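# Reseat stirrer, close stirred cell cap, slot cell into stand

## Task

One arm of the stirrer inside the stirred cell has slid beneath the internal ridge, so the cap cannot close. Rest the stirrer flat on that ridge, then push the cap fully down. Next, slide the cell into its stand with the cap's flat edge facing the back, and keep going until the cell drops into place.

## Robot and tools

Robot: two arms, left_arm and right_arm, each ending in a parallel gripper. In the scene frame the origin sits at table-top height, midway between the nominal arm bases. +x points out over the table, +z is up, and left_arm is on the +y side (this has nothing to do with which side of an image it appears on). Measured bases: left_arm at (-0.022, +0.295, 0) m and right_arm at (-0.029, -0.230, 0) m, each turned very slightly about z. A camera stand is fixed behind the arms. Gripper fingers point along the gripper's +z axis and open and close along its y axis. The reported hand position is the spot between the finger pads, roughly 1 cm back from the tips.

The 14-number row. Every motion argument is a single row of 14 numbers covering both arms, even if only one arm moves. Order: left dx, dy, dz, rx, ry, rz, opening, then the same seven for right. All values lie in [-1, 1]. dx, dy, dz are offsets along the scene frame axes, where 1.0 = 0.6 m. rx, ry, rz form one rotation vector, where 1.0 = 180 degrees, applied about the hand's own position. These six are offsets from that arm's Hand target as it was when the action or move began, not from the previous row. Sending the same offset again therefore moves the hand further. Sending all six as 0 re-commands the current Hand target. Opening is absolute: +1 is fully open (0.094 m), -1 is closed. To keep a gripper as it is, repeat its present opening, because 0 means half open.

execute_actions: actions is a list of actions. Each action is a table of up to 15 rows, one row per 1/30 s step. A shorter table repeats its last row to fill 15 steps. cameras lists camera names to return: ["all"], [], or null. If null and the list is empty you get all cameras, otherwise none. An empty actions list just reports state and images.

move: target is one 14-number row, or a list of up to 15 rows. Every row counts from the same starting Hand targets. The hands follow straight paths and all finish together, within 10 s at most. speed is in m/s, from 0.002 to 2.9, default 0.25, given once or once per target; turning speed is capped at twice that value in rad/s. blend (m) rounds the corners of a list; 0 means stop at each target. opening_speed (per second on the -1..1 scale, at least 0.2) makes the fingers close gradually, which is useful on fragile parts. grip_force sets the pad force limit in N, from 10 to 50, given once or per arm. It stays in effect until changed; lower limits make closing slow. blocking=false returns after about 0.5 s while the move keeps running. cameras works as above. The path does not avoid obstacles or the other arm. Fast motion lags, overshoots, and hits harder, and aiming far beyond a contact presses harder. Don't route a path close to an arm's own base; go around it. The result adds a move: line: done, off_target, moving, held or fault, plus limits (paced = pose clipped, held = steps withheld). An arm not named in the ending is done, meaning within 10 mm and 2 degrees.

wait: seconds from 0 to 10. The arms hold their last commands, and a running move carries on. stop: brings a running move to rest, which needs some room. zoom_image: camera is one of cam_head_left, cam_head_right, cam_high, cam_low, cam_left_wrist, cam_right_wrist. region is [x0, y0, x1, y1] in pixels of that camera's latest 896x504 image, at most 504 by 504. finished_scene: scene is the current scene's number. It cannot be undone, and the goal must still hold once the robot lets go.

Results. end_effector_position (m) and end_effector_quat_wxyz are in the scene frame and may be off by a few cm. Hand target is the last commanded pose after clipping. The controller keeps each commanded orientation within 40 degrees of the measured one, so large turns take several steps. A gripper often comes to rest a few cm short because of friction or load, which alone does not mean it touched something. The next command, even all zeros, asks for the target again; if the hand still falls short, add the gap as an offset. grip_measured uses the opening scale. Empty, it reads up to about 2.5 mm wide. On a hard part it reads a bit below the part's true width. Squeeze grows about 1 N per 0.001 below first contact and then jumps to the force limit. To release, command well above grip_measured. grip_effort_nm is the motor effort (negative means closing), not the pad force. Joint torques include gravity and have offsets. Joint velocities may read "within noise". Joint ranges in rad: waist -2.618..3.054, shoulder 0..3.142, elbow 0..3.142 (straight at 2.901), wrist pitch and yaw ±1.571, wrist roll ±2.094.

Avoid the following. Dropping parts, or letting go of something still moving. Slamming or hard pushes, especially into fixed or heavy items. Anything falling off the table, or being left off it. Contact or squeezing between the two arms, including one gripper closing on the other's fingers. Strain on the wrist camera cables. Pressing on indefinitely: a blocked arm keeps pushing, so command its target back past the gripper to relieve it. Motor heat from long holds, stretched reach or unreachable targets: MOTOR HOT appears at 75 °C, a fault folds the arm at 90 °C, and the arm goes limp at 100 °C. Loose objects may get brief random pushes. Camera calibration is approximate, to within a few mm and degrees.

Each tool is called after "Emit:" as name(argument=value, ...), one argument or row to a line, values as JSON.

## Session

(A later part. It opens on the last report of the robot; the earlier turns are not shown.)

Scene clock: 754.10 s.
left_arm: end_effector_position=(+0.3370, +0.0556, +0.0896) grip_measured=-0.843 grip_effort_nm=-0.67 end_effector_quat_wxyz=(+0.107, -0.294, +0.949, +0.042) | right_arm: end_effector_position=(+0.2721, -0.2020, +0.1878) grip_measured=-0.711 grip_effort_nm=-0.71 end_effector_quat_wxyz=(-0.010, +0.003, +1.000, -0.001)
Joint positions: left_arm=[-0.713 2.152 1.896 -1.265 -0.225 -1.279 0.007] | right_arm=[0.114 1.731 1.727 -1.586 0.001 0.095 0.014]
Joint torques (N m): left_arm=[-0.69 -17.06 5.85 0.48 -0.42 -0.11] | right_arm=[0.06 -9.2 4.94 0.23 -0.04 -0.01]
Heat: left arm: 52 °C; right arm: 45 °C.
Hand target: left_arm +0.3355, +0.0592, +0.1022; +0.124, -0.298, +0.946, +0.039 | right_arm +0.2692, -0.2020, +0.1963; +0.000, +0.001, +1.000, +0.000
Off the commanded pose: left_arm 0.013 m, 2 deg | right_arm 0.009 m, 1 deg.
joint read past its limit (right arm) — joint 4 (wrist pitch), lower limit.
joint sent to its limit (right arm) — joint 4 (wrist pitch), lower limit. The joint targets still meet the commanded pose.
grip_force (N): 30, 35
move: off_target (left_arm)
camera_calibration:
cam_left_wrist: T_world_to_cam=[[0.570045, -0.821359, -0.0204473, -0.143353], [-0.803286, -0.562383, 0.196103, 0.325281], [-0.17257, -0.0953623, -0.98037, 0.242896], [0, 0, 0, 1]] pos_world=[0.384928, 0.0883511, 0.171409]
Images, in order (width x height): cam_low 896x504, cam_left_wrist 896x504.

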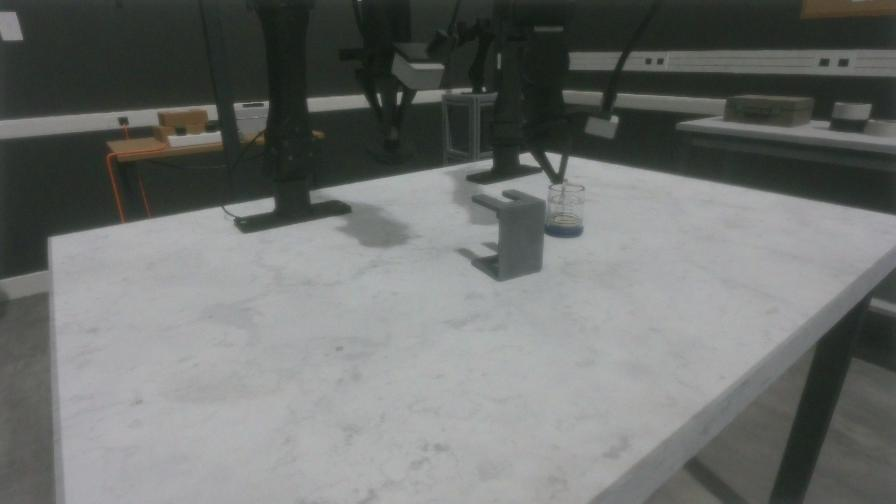

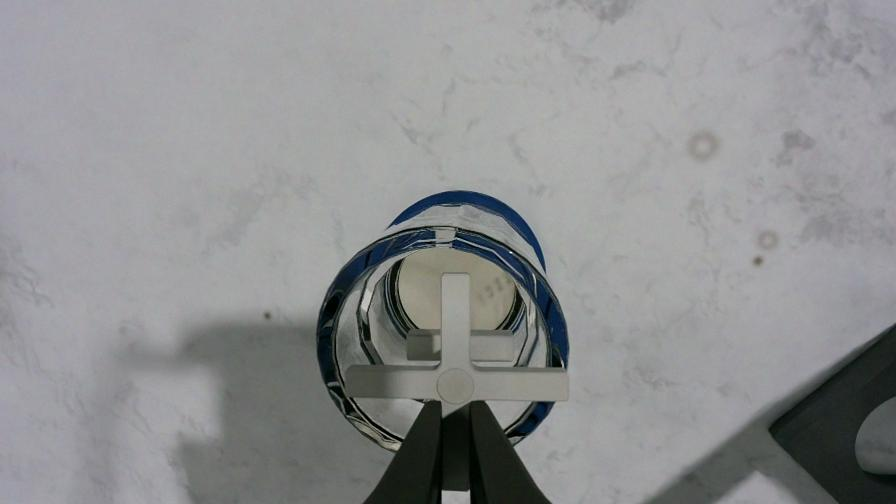

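Emit:
move(
  target=[0.005,0.010,0.0,0,0,0,-1,0,0,0,0,0,0,-1],
  speed=0.05,
  cameras=["cam_left_wrist","cam_low"],
)

Emit:
zoom_image(
  camera="cam_low",
  region=[520, 140, 620, 250],
)

Scene clock: 765.10 s.
left_arm: end_effector_position=(+0.3371, +0.0571, +0.0894) grip_measured=-0.843 grip_effort_nm=-0.68 end_effector_quat_wxyz=(+0.108, -0.296, +0.948, +0.041) | right_arm: end_effector_position=(+0.2721, -0.2020, +0.1878) grip_measured=-0.711 grip_effort_nm=-0.71 end_effector_quat_wxyz=(-0.010, +0.003, +1.000, -0.001)
Joint positions: left_arm=[-0.71 2.145 1.884 -1.257 -0.225 -1.28 0.007] | right_arm=[0.114 1.731 1.727 -1.586 0.001 0.095 0.014]
Joint torques (N m): left_arm=[0.58 -17.06 5.83 0.46 -0.44 0.04] | right_arm=[0.17 -9.22 5.07 0.27 0.02 -0.02]
Heat: left arm: 54 °C; right arm: 45 °C.
Hand target: left_arm +0.3385, +0.0651, +0.1022; +0.124, -0.298, +0.946, +0.039 | right_arm +0.2692, -0.2020, +0.1963; +0.000, +0.001, +1.000, +0.000
Off the commanded pose: left_arm 0.015 m, 2 deg | right_arm 0.009 m, 1 deg.
joint read past its limit (right arm) — joint 4 (wrist pitch), lower limit.
joint sent to its limit (right arm) — joint 4 (wrist pitch), lower limit. The joint targets still meet the commanded pose.
grip_force (N): 30, 35
move: off_target (left_arm)
camera_calibration:
cam_left_wrist: T_world_to_cam=[[0.572632, -0.819622, -0.017659, -0.143385], [-0.802112, -0.56459, 0.194564, 0.326177], [-0.169439, -0.097249, -0.980731, 0.241864], [0, 0, 0, 1]] pos_world=[0.384719, 0.0901556, 0.171209]
Images, in order (width x height): cam_low 896x504, cam_left_wrist 896x504.

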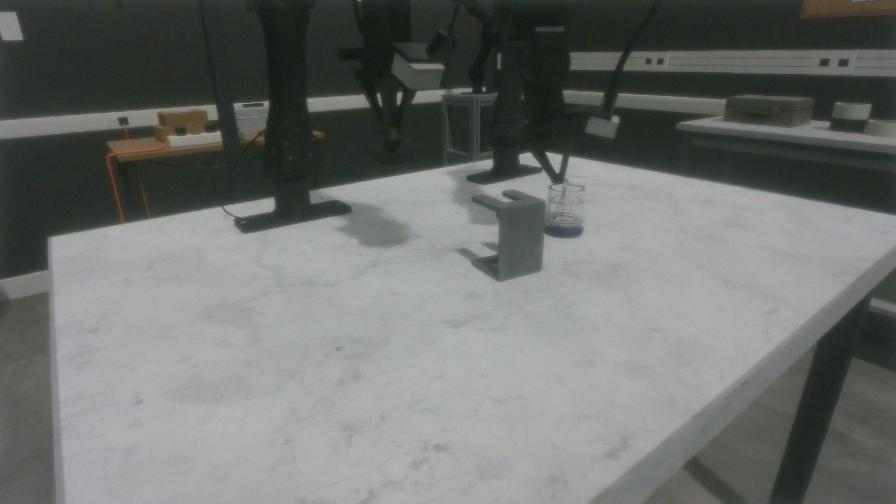

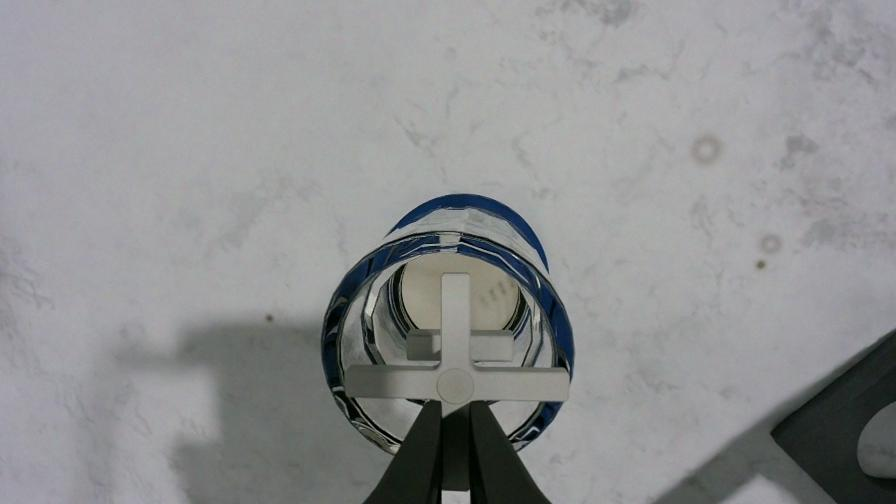

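Scaled by 4.582 from the camera's 896x504 image, which has a finer 1280x720 frame.

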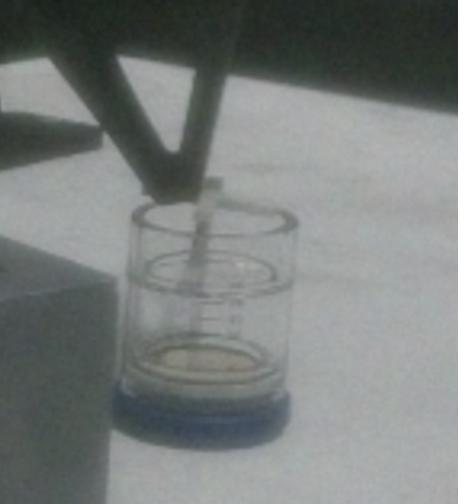

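Emit:
move(
  target=[0.008,0.007,0.0,0,0,0,-1,0,0,0,0,0,0,-1],
  speed=0.05,
  cameras=["cam_left_wrist"],
)

Scene clock: 773.20 s.
left_arm: end_effector_position=(+0.3414, +0.0627, +0.0895) grip_measured=-0.843 grip_effort_nm=-0.68 end_effector_quat_wxyz=(+0.108, -0.298, +0.948, +0.041) | right_arm: end_effector_position=(+0.2721, -0.2020, +0.1878) grip_measured=-0.711 grip_effort_nm=-0.71 end_effector_quat_wxyz=(-0.010, +0.003, +1.000, -0.001)
Joint positions: left_arm=[-0.694 2.145 1.884 -1.255 -0.225 -1.268 0.007] | right_arm=[0.114 1.731 1.727 -1.586 0.001 0.095 0.014]
Joint torques (N m): left_arm=[0.51 -16.75 6.41 0.47 -0.43 0.07] | right_arm=[0.01 -9.01 5 0.24 -0.02 -0.03]
Heat: left arm: 53 °C; right arm: 45 °C.
Hand target: left_arm +0.3433, +0.0693, +0.1022; +0.124, -0.298, +0.946, +0.039 | right_arm +0.2692, -0.2020, +0.1963; +0.000, +0.001, +1.000, +0.000
Off the commanded pose: left_arm 0.014 m, 2 deg | right_arm 0.009 m, 1 deg.
joint read past its limit (right arm) — joint 4 (wrist pitch), lower limit.
joint sent to its limit (right arm) — joint 4 (wrist pitch), lower limit. The joint targets still meet the commanded pose.
grip_force (N): 30, 35
move: off_target (left_arm)
camera_calibration:
cam_left_wrist: T_world_to_cam=[[0.576632, -0.8168, -0.0182417, -0.142779], [-0.799354, -0.56865, 0.194091, 0.332058], [-0.168907, -0.0973375, -0.980814, 0.243027], [0, 0, 0, 1]] pos_world=[0.388811, 0.0958579, 0.17131]
Images, in order (width x height): cam_left_wrist 896x504.

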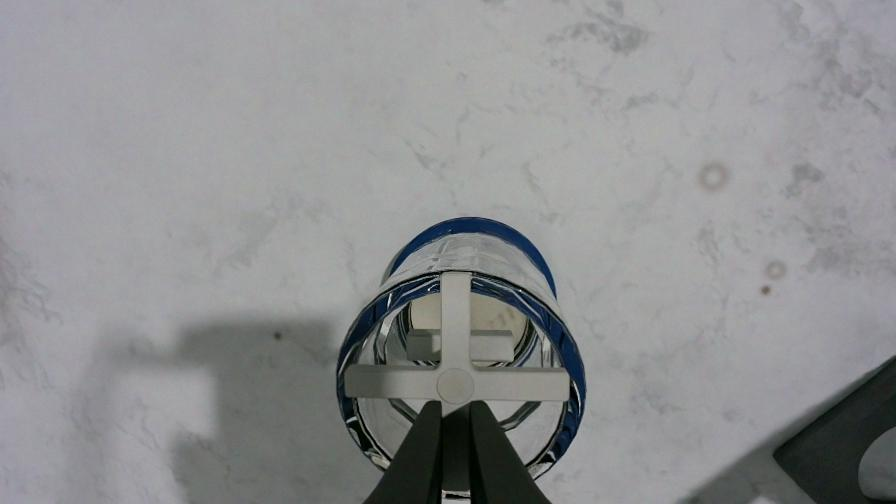

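Emit:
move(
  target=[-0.009,-0.017,0.0,0,0,0,-1,0,0,0,0,0,0,-1],
  speed=0.05,
  cameras=["cam_left_wrist"],
)

Scene clock: 786.77 s.
left_arm: end_effector_position=(+0.3372, +0.0563, +0.0895) grip_measured=-0.843 grip_effort_nm=-0.67 end_effector_quat_wxyz=(+0.109, -0.293, +0.949, +0.040) | right_arm: end_effector_position=(+0.2721, -0.2020, +0.1878) grip_measured=-0.711 grip_effort_nm=-0.71 end_effector_quat_wxyz=(-0.010, +0.003, +1.000, -0.001)
Joint positions: left_arm=[-0.712 2.145 1.884 -1.255 -0.226 -1.275 0.007] | right_arm=[0.114 1.731 1.727 -1.586 0.001 0.095 0.014]
Joint torques (N m): left_arm=[-0.38 -15.77 7.82 0.36 -0.44 -0.18] | right_arm=[0.13 -9.01 5.03 0.22 -0.05 -0.04]
Heat: left arm: 52 °C; right arm: 45 °C.
Hand target: left_arm +0.3380, +0.0592, +0.1022; +0.124, -0.298, +0.946, +0.039 | right_arm +0.2692, -0.2020, +0.1963; +0.000, +0.001, +1.000, +0.000
Off the commanded pose: left_arm 0.013 m, 2 deg | right_arm 0.009 m, 1 deg.
joint read past its limit (right arm) — joint 4 (wrist pitch), lower limit.
joint sent to its limit (right arm) — joint 4 (wrist pitch), lower limit. The joint targets still meet the commanded pose.
grip_force (N): 30, 35
move: off_target (left_arm)
camera_calibration:
cam_left_wrist: T_world_to_cam=[[0.567725, -0.823049, -0.0166905, -0.142378], [-0.805748, -0.559717, 0.193616, 0.326828], [-0.168698, -0.0964724, -0.980935, 0.241571], [0, 0, 0, 1]] pos_world=[0.384925, 0.0890516, 0.171309]
Images, in order (width x height): cam_left_wrist 896x504.

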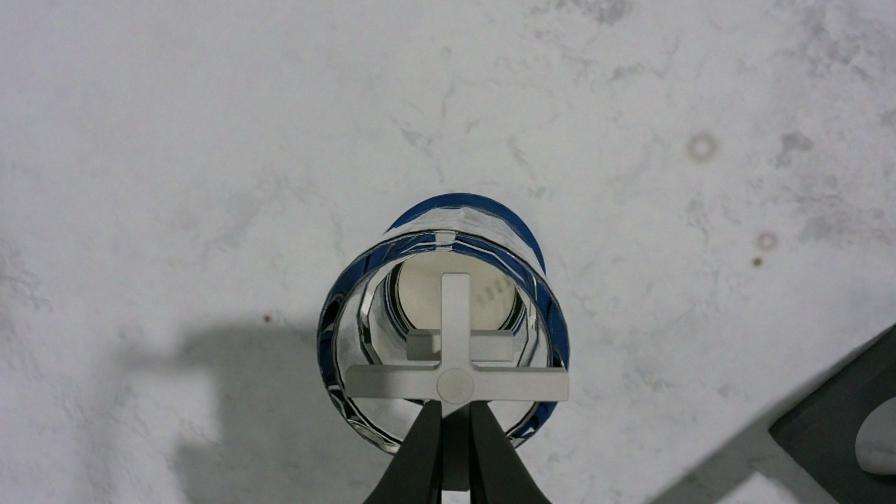

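Emit:
move(
  target=[0.0053,0.0133,0.0,0,0,0,-1,0,0,0,0,0,0,-1],
  speed=0.05,
  cameras=["cam_left_wrist"],
)

Scene clock: 792.87 s.
left_arm: end_effector_position=(+0.3399, +0.0603, +0.0895) grip_measured=-0.843 grip_effort_nm=-0.68 end_effector_quat_wxyz=(+0.108, -0.298, +0.947, +0.041) | right_arm: end_effector_position=(+0.2721, -0.2020, +0.1878) grip_measured=-0.711 grip_effort_nm=-0.71 end_effector_quat_wxyz=(-0.010, +0.003, +1.000, -0.001)
Joint positions: left_arm=[-0.701 2.145 1.884 -1.255 -0.226 -1.275 0.007] | right_arm=[0.114 1.731 1.727 -1.586 0.001 0.095 0.014]
Joint torques (N m): left_arm=[0.43 -16.77 6.28 0.48 -0.43 0.08] | right_arm=[-0.02 -9.1 4.98 0.28 0 -0.05]
Heat: left arm: 51 °C; right arm: 45 °C.
Hand target: left_arm +0.3412, +0.0672, +0.1022; +0.124, -0.298, +0.946, +0.039 | right_arm +0.2692, -0.2020, +0.1963; +0.000, +0.001, +1.000, +0.000
Off the commanded pose: left_arm 0.015 m, 2 deg | right_arm 0.009 m, 1 deg.
joint read past its limit (right arm) — joint 4 (wrist pitch), lower limit.
joint sent to its limit (right arm) — joint 4 (wrist pitch), lower limit. The joint targets still meet the commanded pose.
grip_force (N): 30, 35
move: off_target (left_arm)
camera_calibration:
cam_left_wrist: T_world_to_cam=[[0.576854, -0.816677, -0.0166909, -0.144038], [-0.79947, -0.568656, 0.193593, 0.329521], [-0.167594, -0.098331, -0.98094, 0.242121], [0, 0, 0, 1]] pos_world=[0.387109, 0.0935596, 0.17131]
Images, in order (width x height): cam_left_wrist 896x504.

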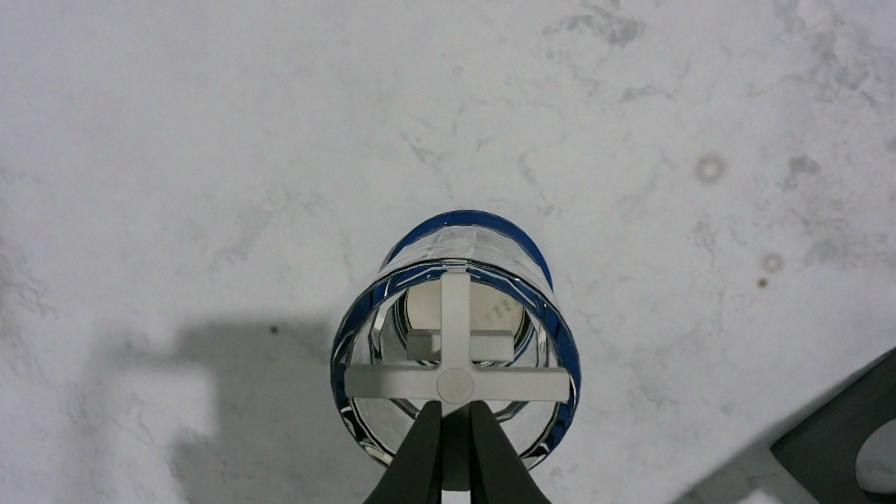

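Emit:
move(
  target=[-0.006,-0.003,-0.008,0,0,0,-1,0,0,0,0,0,0,-1],
  speed=0.05,
  cameras=["cam_left_wrist","cam_low"],
)

Emit:
zoom_image(
  camera="cam_low",
  region=[520, 140, 620, 250],
)

Scene clock: 801.40 s.
left_arm: end_effector_position=(+0.3392, +0.0615, +0.0870) grip_measured=-0.843 grip_effort_nm=-0.67 end_effector_quat_wxyz=(+0.110, -0.298, +0.947, +0.041) | right_arm: end_effector_position=(+0.2721, -0.2020, +0.1878) grip_measured=-0.711 grip_effort_nm=-0.71 end_effector_quat_wxyz=(-0.010, +0.003, +1.000, -0.001)
Joint positions: left_arm=[-0.701 2.137 1.861 -1.238 -0.229 -1.275 0.007] | right_arm=[0.114 1.731 1.727 -1.586 0.001 0.095 0.014]
Joint torques (N m): left_arm=[-0.4 -16.59 5.75 0.5 -0.4 -0.02] | right_arm=[0.06 -8.96 5.08 0.25 0.03 -0.03]
Heat: left arm: 51 °C; right arm: 45 °C.
Hand target: left_arm +0.3375, +0.0654, +0.0974; +0.124, -0.298, +0.946, +0.039 | right_arm +0.2692, -0.2020, +0.1963; +0.000, +0.001, +1.000, +0.000
Off the commanded pose: left_arm 0.011 m, 2 deg | right_arm 0.009 m, 1 deg.
joint read past its limit (right arm) — joint 4 (wrist pitch), lower limit.
joint sent to its limit (right arm) — joint 4 (wrist pitch), lower limit. The joint targets still meet the commanded pose.
grip_force (N): 30, 35
move: off_target (left_arm)
camera_calibration:
cam_left_wrist: T_world_to_cam=[[0.576729, -0.81679, -0.015423, -0.142753], [-0.800285, -0.568666, 0.190166, 0.330662], [-0.164096, -0.0973317, -0.981631, 0.238578], [0, 0, 0, 1]] pos_world=[0.386103, 0.0946579, 0.169113]
Images, in order (width x height): cam_low 896x504, cam_left_wrist 896x504.

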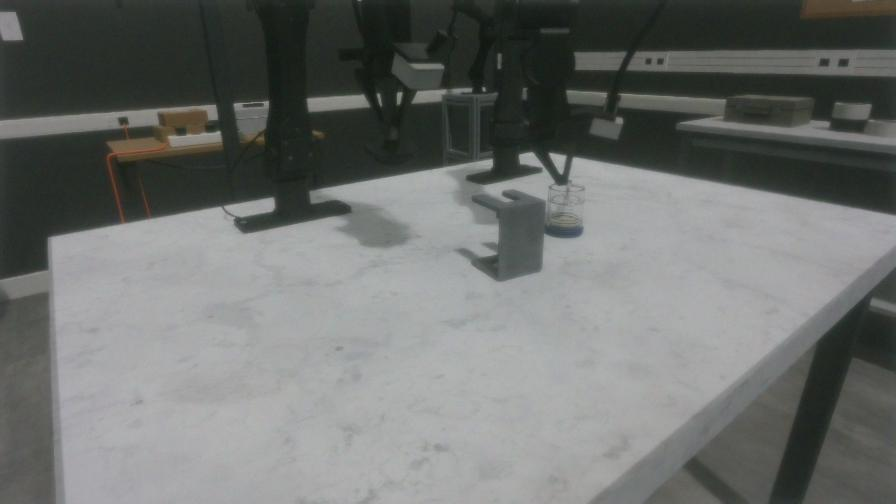

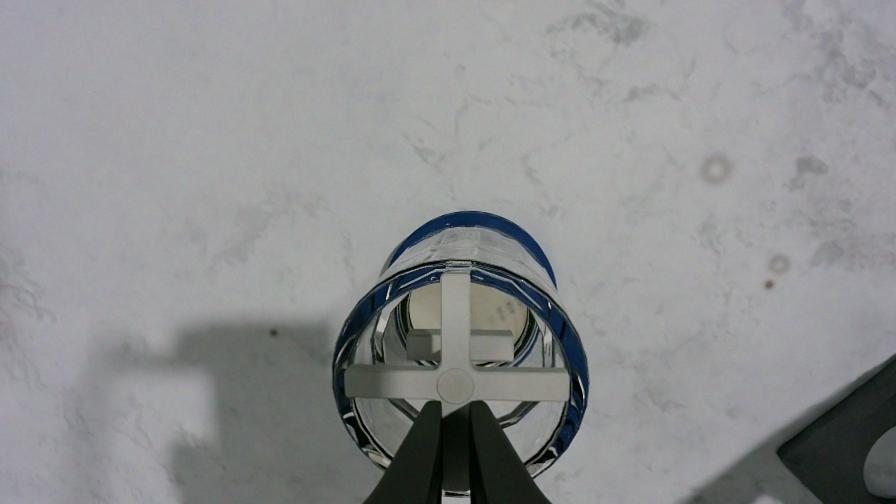

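Scaled by 4.582 from the camera's 896x504 image, which has a finer 1280x720 frame.

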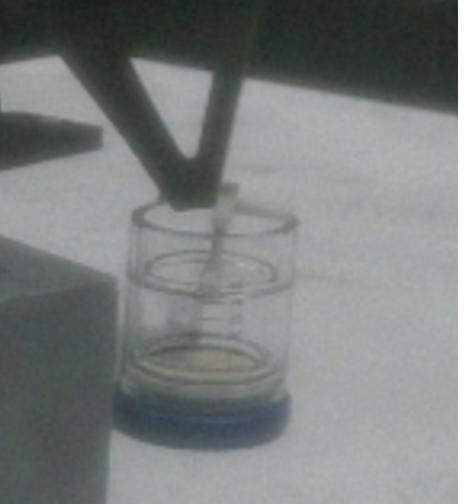

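Emit:
move(
  target=[-0.002,-0.0057,-0.0,0,0,0,-1,0,0,0,0,0,0,-1],
  speed=0.05,
  cameras=["cam_left_wrist"],
)

Scene clock: 811.03 s.
left_arm: end_effector_position=(+0.3378, +0.0595, +0.0871) grip_measured=-0.843 grip_effort_nm=-0.67 end_effector_quat_wxyz=(+0.111, -0.295, +0.948, +0.041) | right_arm: end_effector_position=(+0.2721, -0.2020, +0.1878) grip_measured=-0.711 grip_effort_nm=-0.71 end_effector_quat_wxyz=(-0.010, +0.003, +1.000, -0.001)
Joint positions: left_arm=[-0.707 2.137 1.861 -1.238 -0.23 -1.275 0.007] | right_arm=[0.114 1.731 1.727 -1.586 0.001 0.095 0.014]
Joint torques (N m): left_arm=[-0.61 -16.16 6.5 0.45 -0.4 -0.13] | right_arm=[0.08 -9.28 4.96 0.24 0 -0.04]
Heat: left arm: 55 °C; right arm: 45 °C.
Hand target: left_arm +0.3362, +0.0618, +0.0974; +0.124, -0.297, +0.946, +0.039 | right_arm +0.2692, -0.2020, +0.1963; +0.000, +0.001, +1.000, +0.000
Off the commanded pose: left_arm 0.011 m, 2 deg | right_arm 0.009 m, 1 deg.
joint read past its limit (right arm) — joint 4 (wrist pitch), lower limit.
joint sent to its limit (right arm) — joint 4 (wrist pitch), lower limit. The joint targets still meet the commanded pose.
grip_force (N): 30, 35
move: off_target (left_arm)
camera_calibration:
cam_left_wrist: T_world_to_cam=[[0.571808, -0.820237, -0.0157401, -0.14182], [-0.803838, -0.564004, 0.189062, 0.329525], [-0.163953, -0.0954549, -0.981839, 0.238072], [0, 0, 0, 1]] pos_world=[0.385011, 0.0922521, 0.169215]
Images, in order (width x height): cam_left_wrist 896x504.

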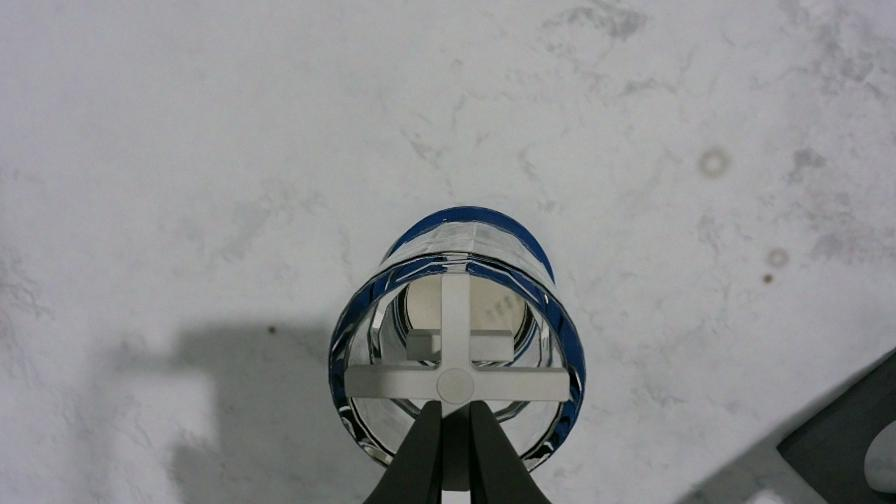

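Emit:
move(
  target=[-0.001,-0.001,-0.013,0,0,0,-1,0,0,0,0,0,0,-1],
  speed=0.03,
  cameras=["cam_left_wrist","cam_low"],
)

Emit:
zoom_image(
  camera="cam_low",
  region=[520, 140, 620, 250],
)

Emit:
zoom_image(
  camera="cam_left_wrist",
  region=[310, 220, 610, 504],
)

Scene clock: 821.27 s.
left_arm: end_effector_position=(+0.3373, +0.0599, +0.0814) grip_measured=-0.843 grip_effort_nm=-0.68 end_effector_quat_wxyz=(+0.111, -0.295, +0.948, +0.041) | right_arm: end_effector_position=(+0.2721, -0.2020, +0.1878) grip_measured=-0.711 grip_effort_nm=-0.71 end_effector_quat_wxyz=(-0.010, +0.003, +1.000, -0.001)
Joint positions: left_arm=[-0.707 2.137 1.838 -1.217 -0.23 -1.275 0.007] | right_arm=[0.114 1.731 1.727 -1.586 0.001 0.095 0.014]
Joint torques (N m): left_arm=[-0.83 -16.06 5.9 0.56 -0.4 -0.16] | right_arm=[0.05 -9.17 4.98 0.26 -0.03 -0.05]
Heat: left arm: 57 °C; right arm: 45 °C.
Hand target: left_arm +0.3357, +0.0612, +0.0897; +0.124, -0.298, +0.946, +0.039 | right_arm +0.2692, -0.2020, +0.1963; +0.000, +0.001, +1.000, +0.000
Off the commanded pose: left_arm 0.009 m, 2 deg | right_arm 0.009 m, 1 deg.
joint read past its limit (right arm) — joint 4 (wrist pitch), lower limit.
joint sent to its limit (right arm) — joint 4 (wrist pitch), lower limit. The joint targets still meet the commanded pose.
grip_force (N): 30, 35
move: done
camera_calibration:
cam_left_wrist: T_world_to_cam=[[0.572353, -0.81983, -0.0170376, -0.141332], [-0.803247, -0.564713, 0.189458, 0.3302], [-0.164945, -0.0947517, -0.981741, 0.232732], [0, 0, 0, 1]] pos_world=[0.384512, 0.0926513, 0.163516]
Images, in order (width x height): cam_low 896x504, cam_left_wrist 896x504.

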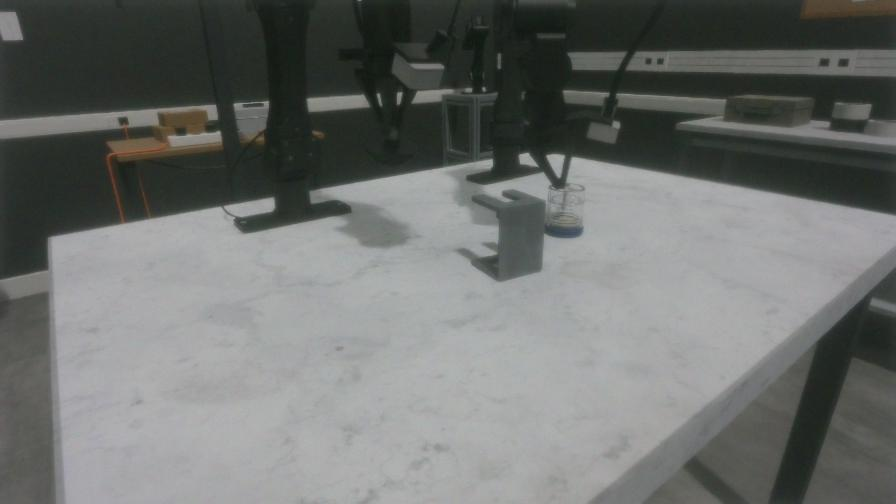

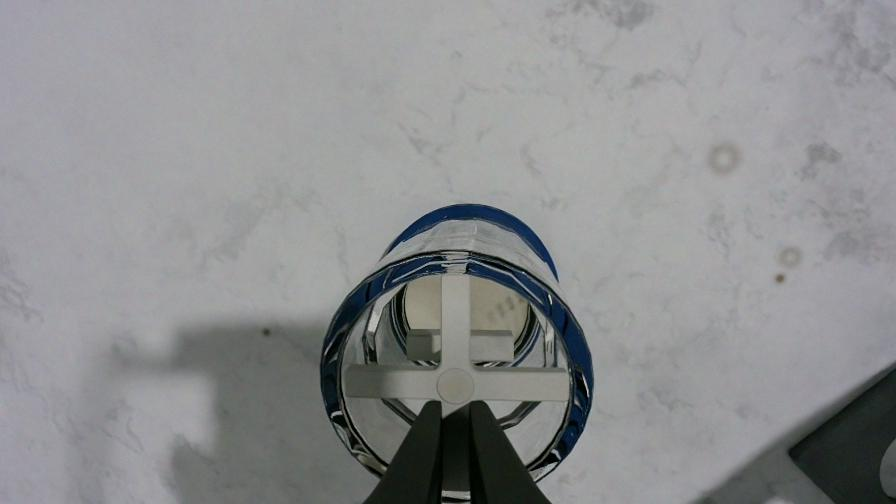

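Scaled by 4.582 from the camera's 896x504 image, which has a finer 1280x720 frame.

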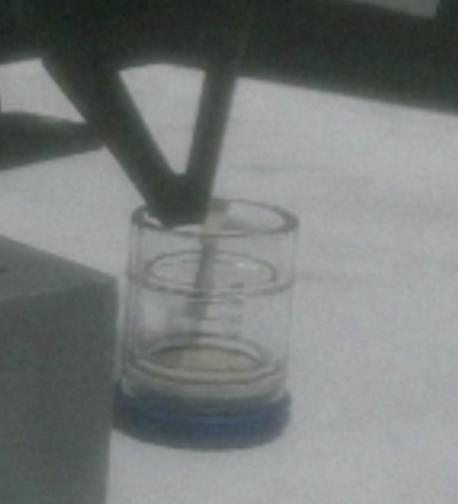

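Scaled by 1.680 from the camera's 896x504 image, which has a finer 1280x720 frame.

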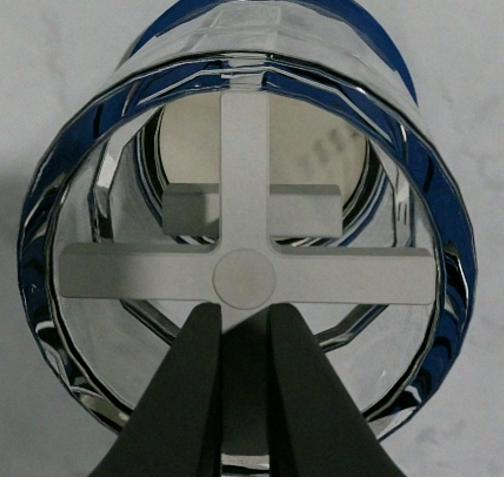

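Emit:
move(
  target=[0.0,-0.000,-0.012,0,0,0,-1,0,0,0,0,0,0,-1],
  speed=0.03,
  cameras=["cam_left_wrist","cam_low"],
)

Emit:
zoom_image(
  camera="cam_low",
  region=[520, 140, 620, 250],
)

Emit:
zoom_image(
  camera="cam_left_wrist",
  region=[310, 220, 610, 504],
)

Scene clock: 830.13 s.
left_arm: end_effector_position=(+0.3373, +0.0599, +0.0752) grip_measured=-0.843 grip_effort_nm=-0.67 end_effector_quat_wxyz=(+0.111, -0.296, +0.948, +0.041) | right_arm: end_effector_position=(+0.2721, -0.2020, +0.1878) grip_measured=-0.711 grip_effort_nm=-0.71 end_effector_quat_wxyz=(-0.010, +0.003, +1.000, -0.001)
Joint positions: left_arm=[-0.707 2.137 1.814 -1.19 -0.23 -1.275 0.007] | right_arm=[0.114 1.731 1.727 -1.586 0.001 0.095 0.014]
Joint torques (N m): left_arm=[-0.94 -15.87 5.78 0.56 -0.42 -0.17] | right_arm=[-0.03 -9.16 4.93 0.25 -0.03 -0.03]
Heat: left arm: 59 °C; right arm: 45 °C.
Hand target: left_arm +0.3357, +0.0612, +0.0824; +0.124, -0.298, +0.946, +0.039 | right_arm +0.2692, -0.2020, +0.1963; +0.000, +0.001, +1.000, +0.000
Off the commanded pose: left_arm 0.008 m, 2 deg | right_arm 0.009 m, 1 deg.
joint read past its limit (right arm) — joint 4 (wrist pitch), lower limit.
joint sent to its limit (right arm) — joint 4 (wrist pitch), lower limit. The joint targets still meet the commanded pose.
grip_force (N): 30, 35
move: done
camera_calibration:
cam_left_wrist: T_world_to_cam=[[0.572448, -0.819794, -0.0155212, -0.141574], [-0.803424, -0.564596, 0.189053, 0.331471], [-0.163747, -0.0957526, -0.981844, 0.226286], [0, 0, 0, 1]] pos_world=[0.38441, 0.092753, 0.157315]
Images, in order (width x height): cam_low 896x504, cam_left_wrist 896x504.

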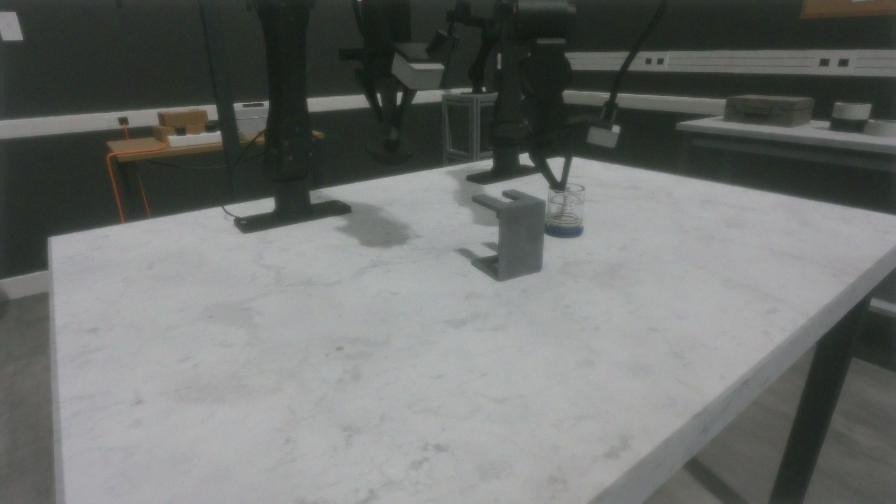

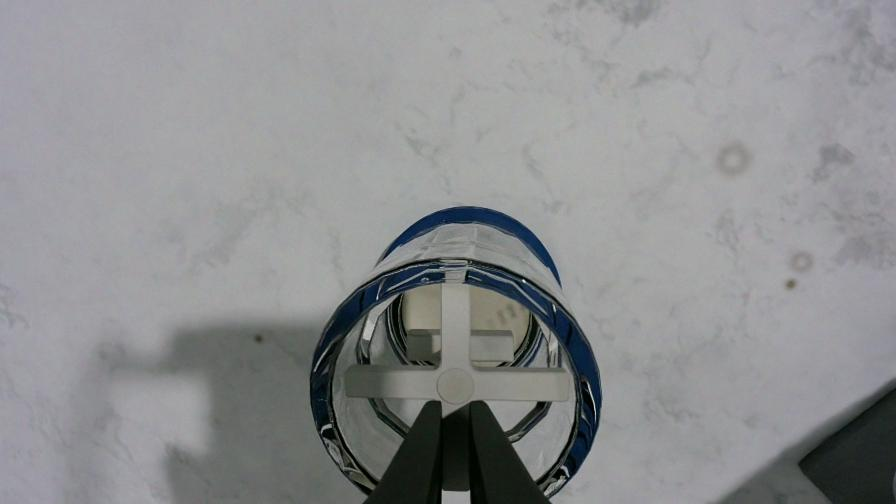

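Scaled by 4.582 from the camera's 896x504 image, which has a finer 1280x720 frame.

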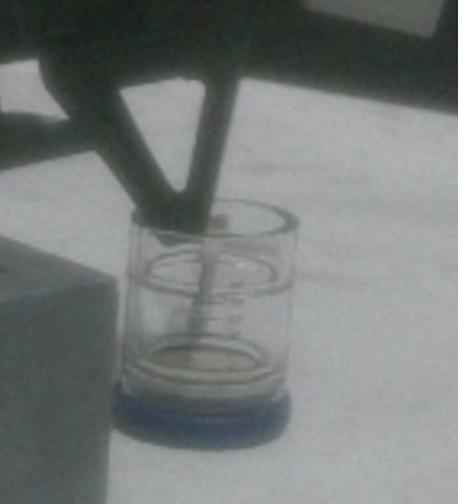

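Scaled by 1.680 from the camera's 896x504 image, which has a finer 1280x720 frame.

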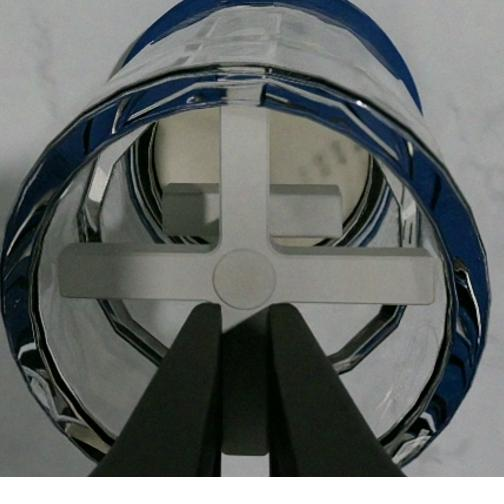

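Emit:
move(
  target=[-0.001,-0.001,-0.01,0,0,0,-1,0,0,0,0,0,0,-1],
  speed=0.03,
  cameras=["cam_left_wrist","cam_low"],
)

Emit:
zoom_image(
  camera="cam_low",
  region=[520, 140, 620, 250],
)

Emit:
zoom_image(
  camera="cam_left_wrist",
  region=[310, 220, 610, 504],
)

Scene clock: 840.30 s.
left_arm: end_effector_position=(+0.3369, +0.0590, +0.0744) grip_measured=-0.843 grip_effort_nm=-0.68 end_effector_quat_wxyz=(+0.115, -0.295, +0.948, +0.038) | right_arm: end_effector_position=(+0.2721, -0.2020, +0.1878) grip_measured=-0.711 grip_effort_nm=-0.71 end_effector_quat_wxyz=(-0.010, +0.003, +1.000, -0.001)
Joint positions: left_arm=[-0.711 2.13 1.8 -1.176 -0.234 -1.278 0.007] | right_arm=[0.114 1.731 1.727 -1.586 0.001 0.095 0.014]
Joint torques (N m): left_arm=[-0.61 -14.95 5.26 0.65 -0.33 -0.14] | right_arm=[0.03 -9.17 4.97 0.26 -0.04 -0.03]
Heat: left arm: 60 °C; right arm: 45 °C.
Hand target: left_arm +0.3352, +0.0607, +0.0764; +0.124, -0.298, +0.946, +0.039 | right_arm +0.2692, -0.2020, +0.1963; +0.000, +0.001, +1.000, +0.000
Off the commanded pose: left_arm 0.003 m, 1 deg | right_arm 0.009 m, 1 deg.
joint read past its limit (right arm) — joint 4 (wrist pitch), lower limit.
joint sent to its limit (right arm) — joint 4 (wrist pitch), lower limit. The joint targets still meet the commanded pose.
grip_force (N): 30, 35
move: done
camera_calibration:
cam_left_wrist: T_world_to_cam=[[0.571355, -0.820649, -0.00945855, -0.14211], [-0.805745, -0.563095, 0.183571, 0.331895], [-0.155974, -0.0972632, -0.982961, 0.222988], [0, 0, 0, 1]] pos_world=[0.383399, 0.0919548, 0.156918]
Images, in order (width x height): cam_low 896x504, cam_left_wrist 896x504.

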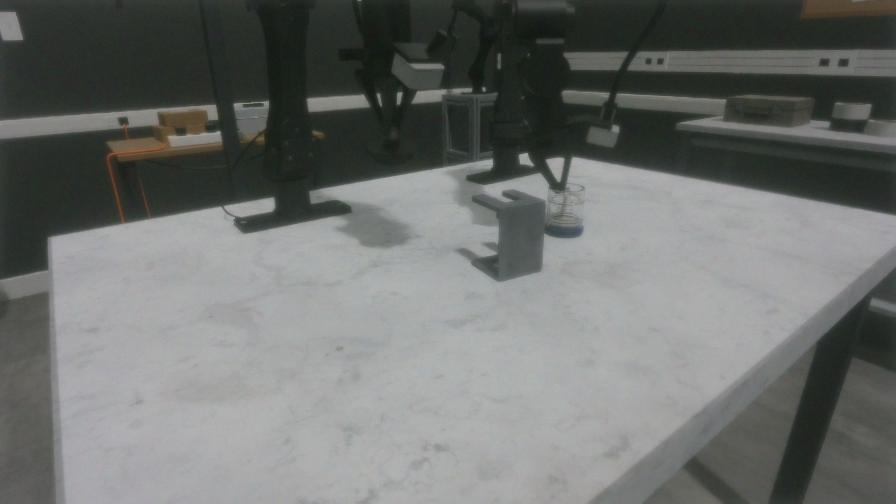

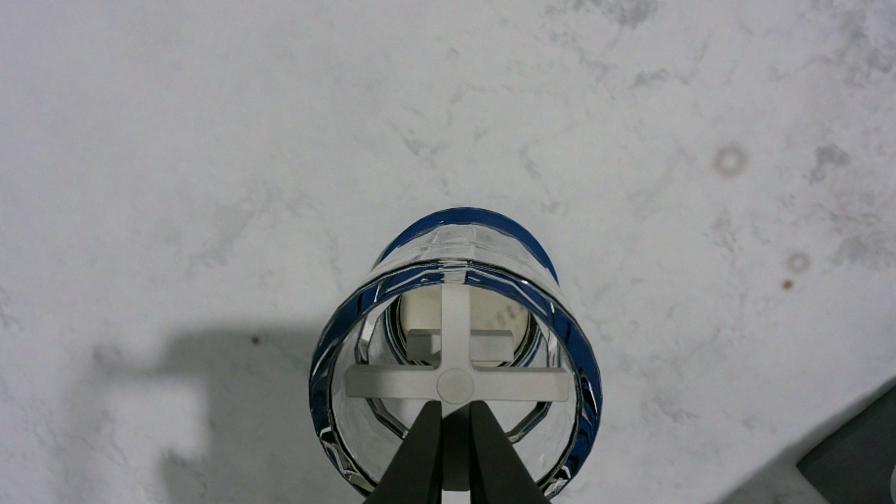

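Scaled by 4.582 from the camera's 896x504 image, which has a finer 1280x720 frame.

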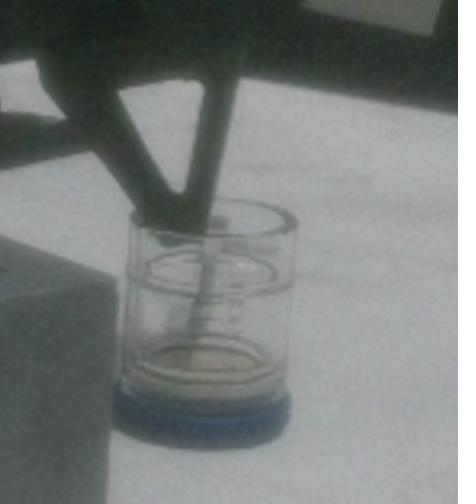

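Scaled by 1.680 from the camera's 896x504 image, which has a finer 1280x720 frame.

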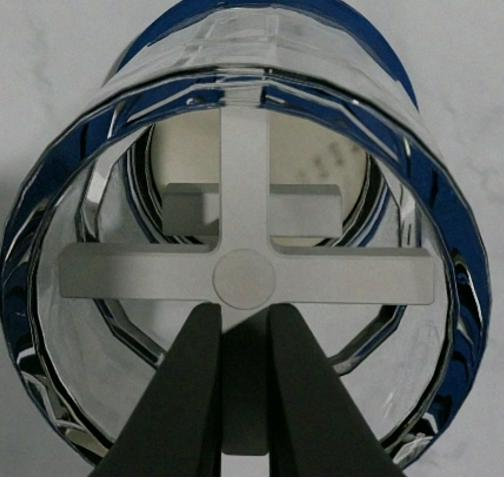

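Emit:
move(
  target=[0,0,0,0,0,0,-0.7,0,0,0,0,0,0,-1],
  opening_speed=0.4,
  cameras=["cam_left_wrist","cam_low"],
)

Emit:
zoom_image(
  camera="cam_low",
  region=[520, 140, 620, 250],
)

Emit:
zoom_image(
  camera="cam_left_wrist",
  region=[310, 220, 610, 504],
)

Scene clock: 856.97 s.
left_arm: end_effector_position=(+0.3373, +0.0576, +0.0729) grip_measured=-0.702 grip_effort_nm=0.09 end_effector_quat_wxyz=(+0.117, -0.294, +0.948, +0.036) | right_arm: end_effector_position=(+0.2721, -0.2020, +0.1878) grip_measured=-0.711 grip_effort_nm=-0.71 end_effector_quat_wxyz=(-0.010, +0.003, +1.000, -0.001)
Joint positions: left_arm=[-0.713 2.13 1.793 -1.164 -0.235 -1.278 0.014] | right_arm=[0.114 1.731 1.727 -1.586 0.001 0.095 0.014]
Joint torques (N m): left_arm=[-0.46 -15.05 5.79 0.51 -0.33 -0.14] | right_arm=[-0.02 -9.11 4.96 0.27 -0.03 -0.04]
Heat: left arm: 61 °C; right arm: 45 °C.
Hand target: left_arm +0.3352, +0.0607, +0.0765; +0.124, -0.298, +0.946, +0.039 | right_arm +0.2692, -0.2020, +0.1963; +0.000, +0.001, +1.000, +0.000
Off the commanded pose: left_arm 0.005 m, 1 deg | right_arm 0.009 m, 1 deg.
joint read past its limit (right arm) — joint 4 (wrist pitch), lower limit.
joint sent to its limit (right arm) — joint 4 (wrist pitch), lower limit. The joint targets still meet the commanded pose.
grip_force (N): 30, 35
move: done
camera_calibration:
cam_left_wrist: T_world_to_cam=[[0.569909, -0.821695, -0.00462165, -0.143262], [-0.807643, -0.561181, 0.181075, 0.332497], [-0.151382, -0.0994637, -0.983458, 0.220027], [0, 0, 0, 1]] pos_world=[0.383494, 0.0907576, 0.155518]
Images, in order (width x height): cam_low 896x504, cam_left_wrist 896x504.

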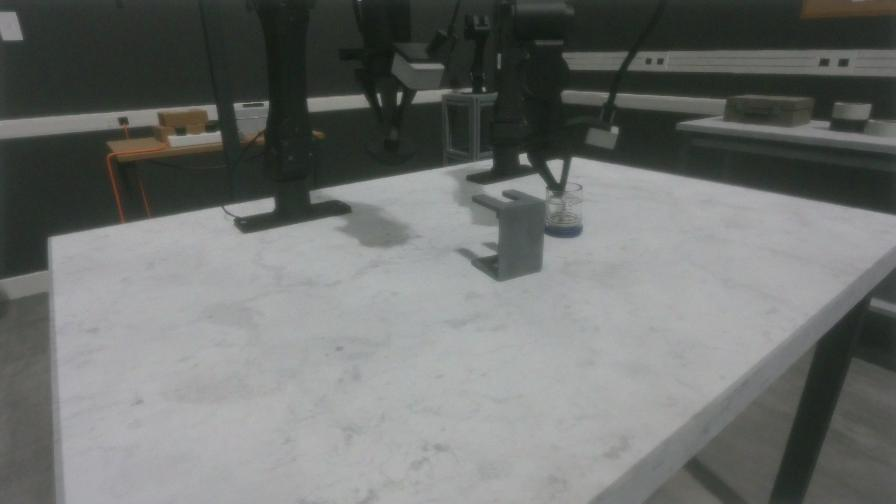

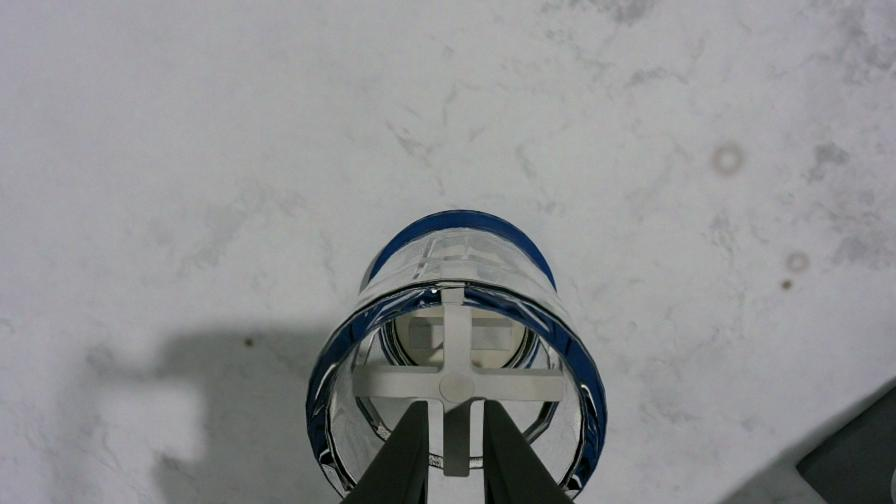

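Scaled by 4.582 from the camera's 896x504 image, which has a finer 1280x720 frame.

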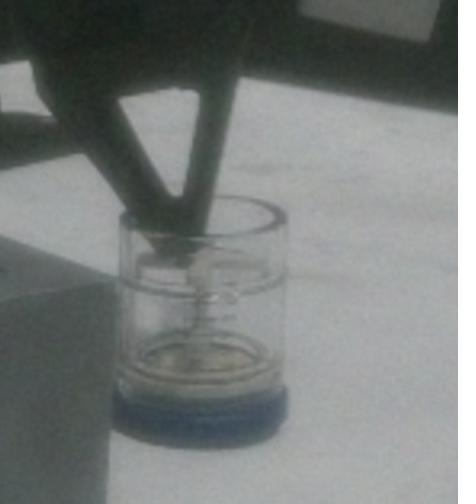

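Scaled by 1.680 from the camera's 896x504 image, which has a finer 1280x720 frame.

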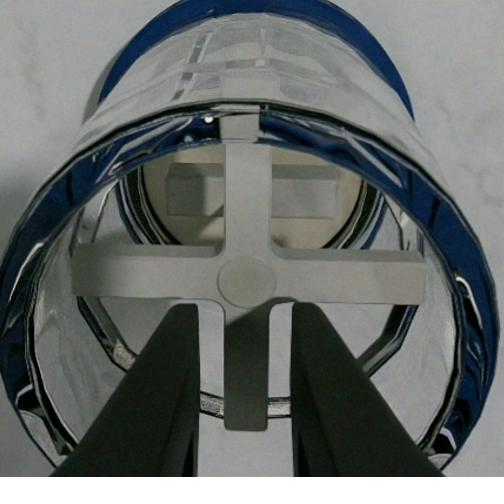

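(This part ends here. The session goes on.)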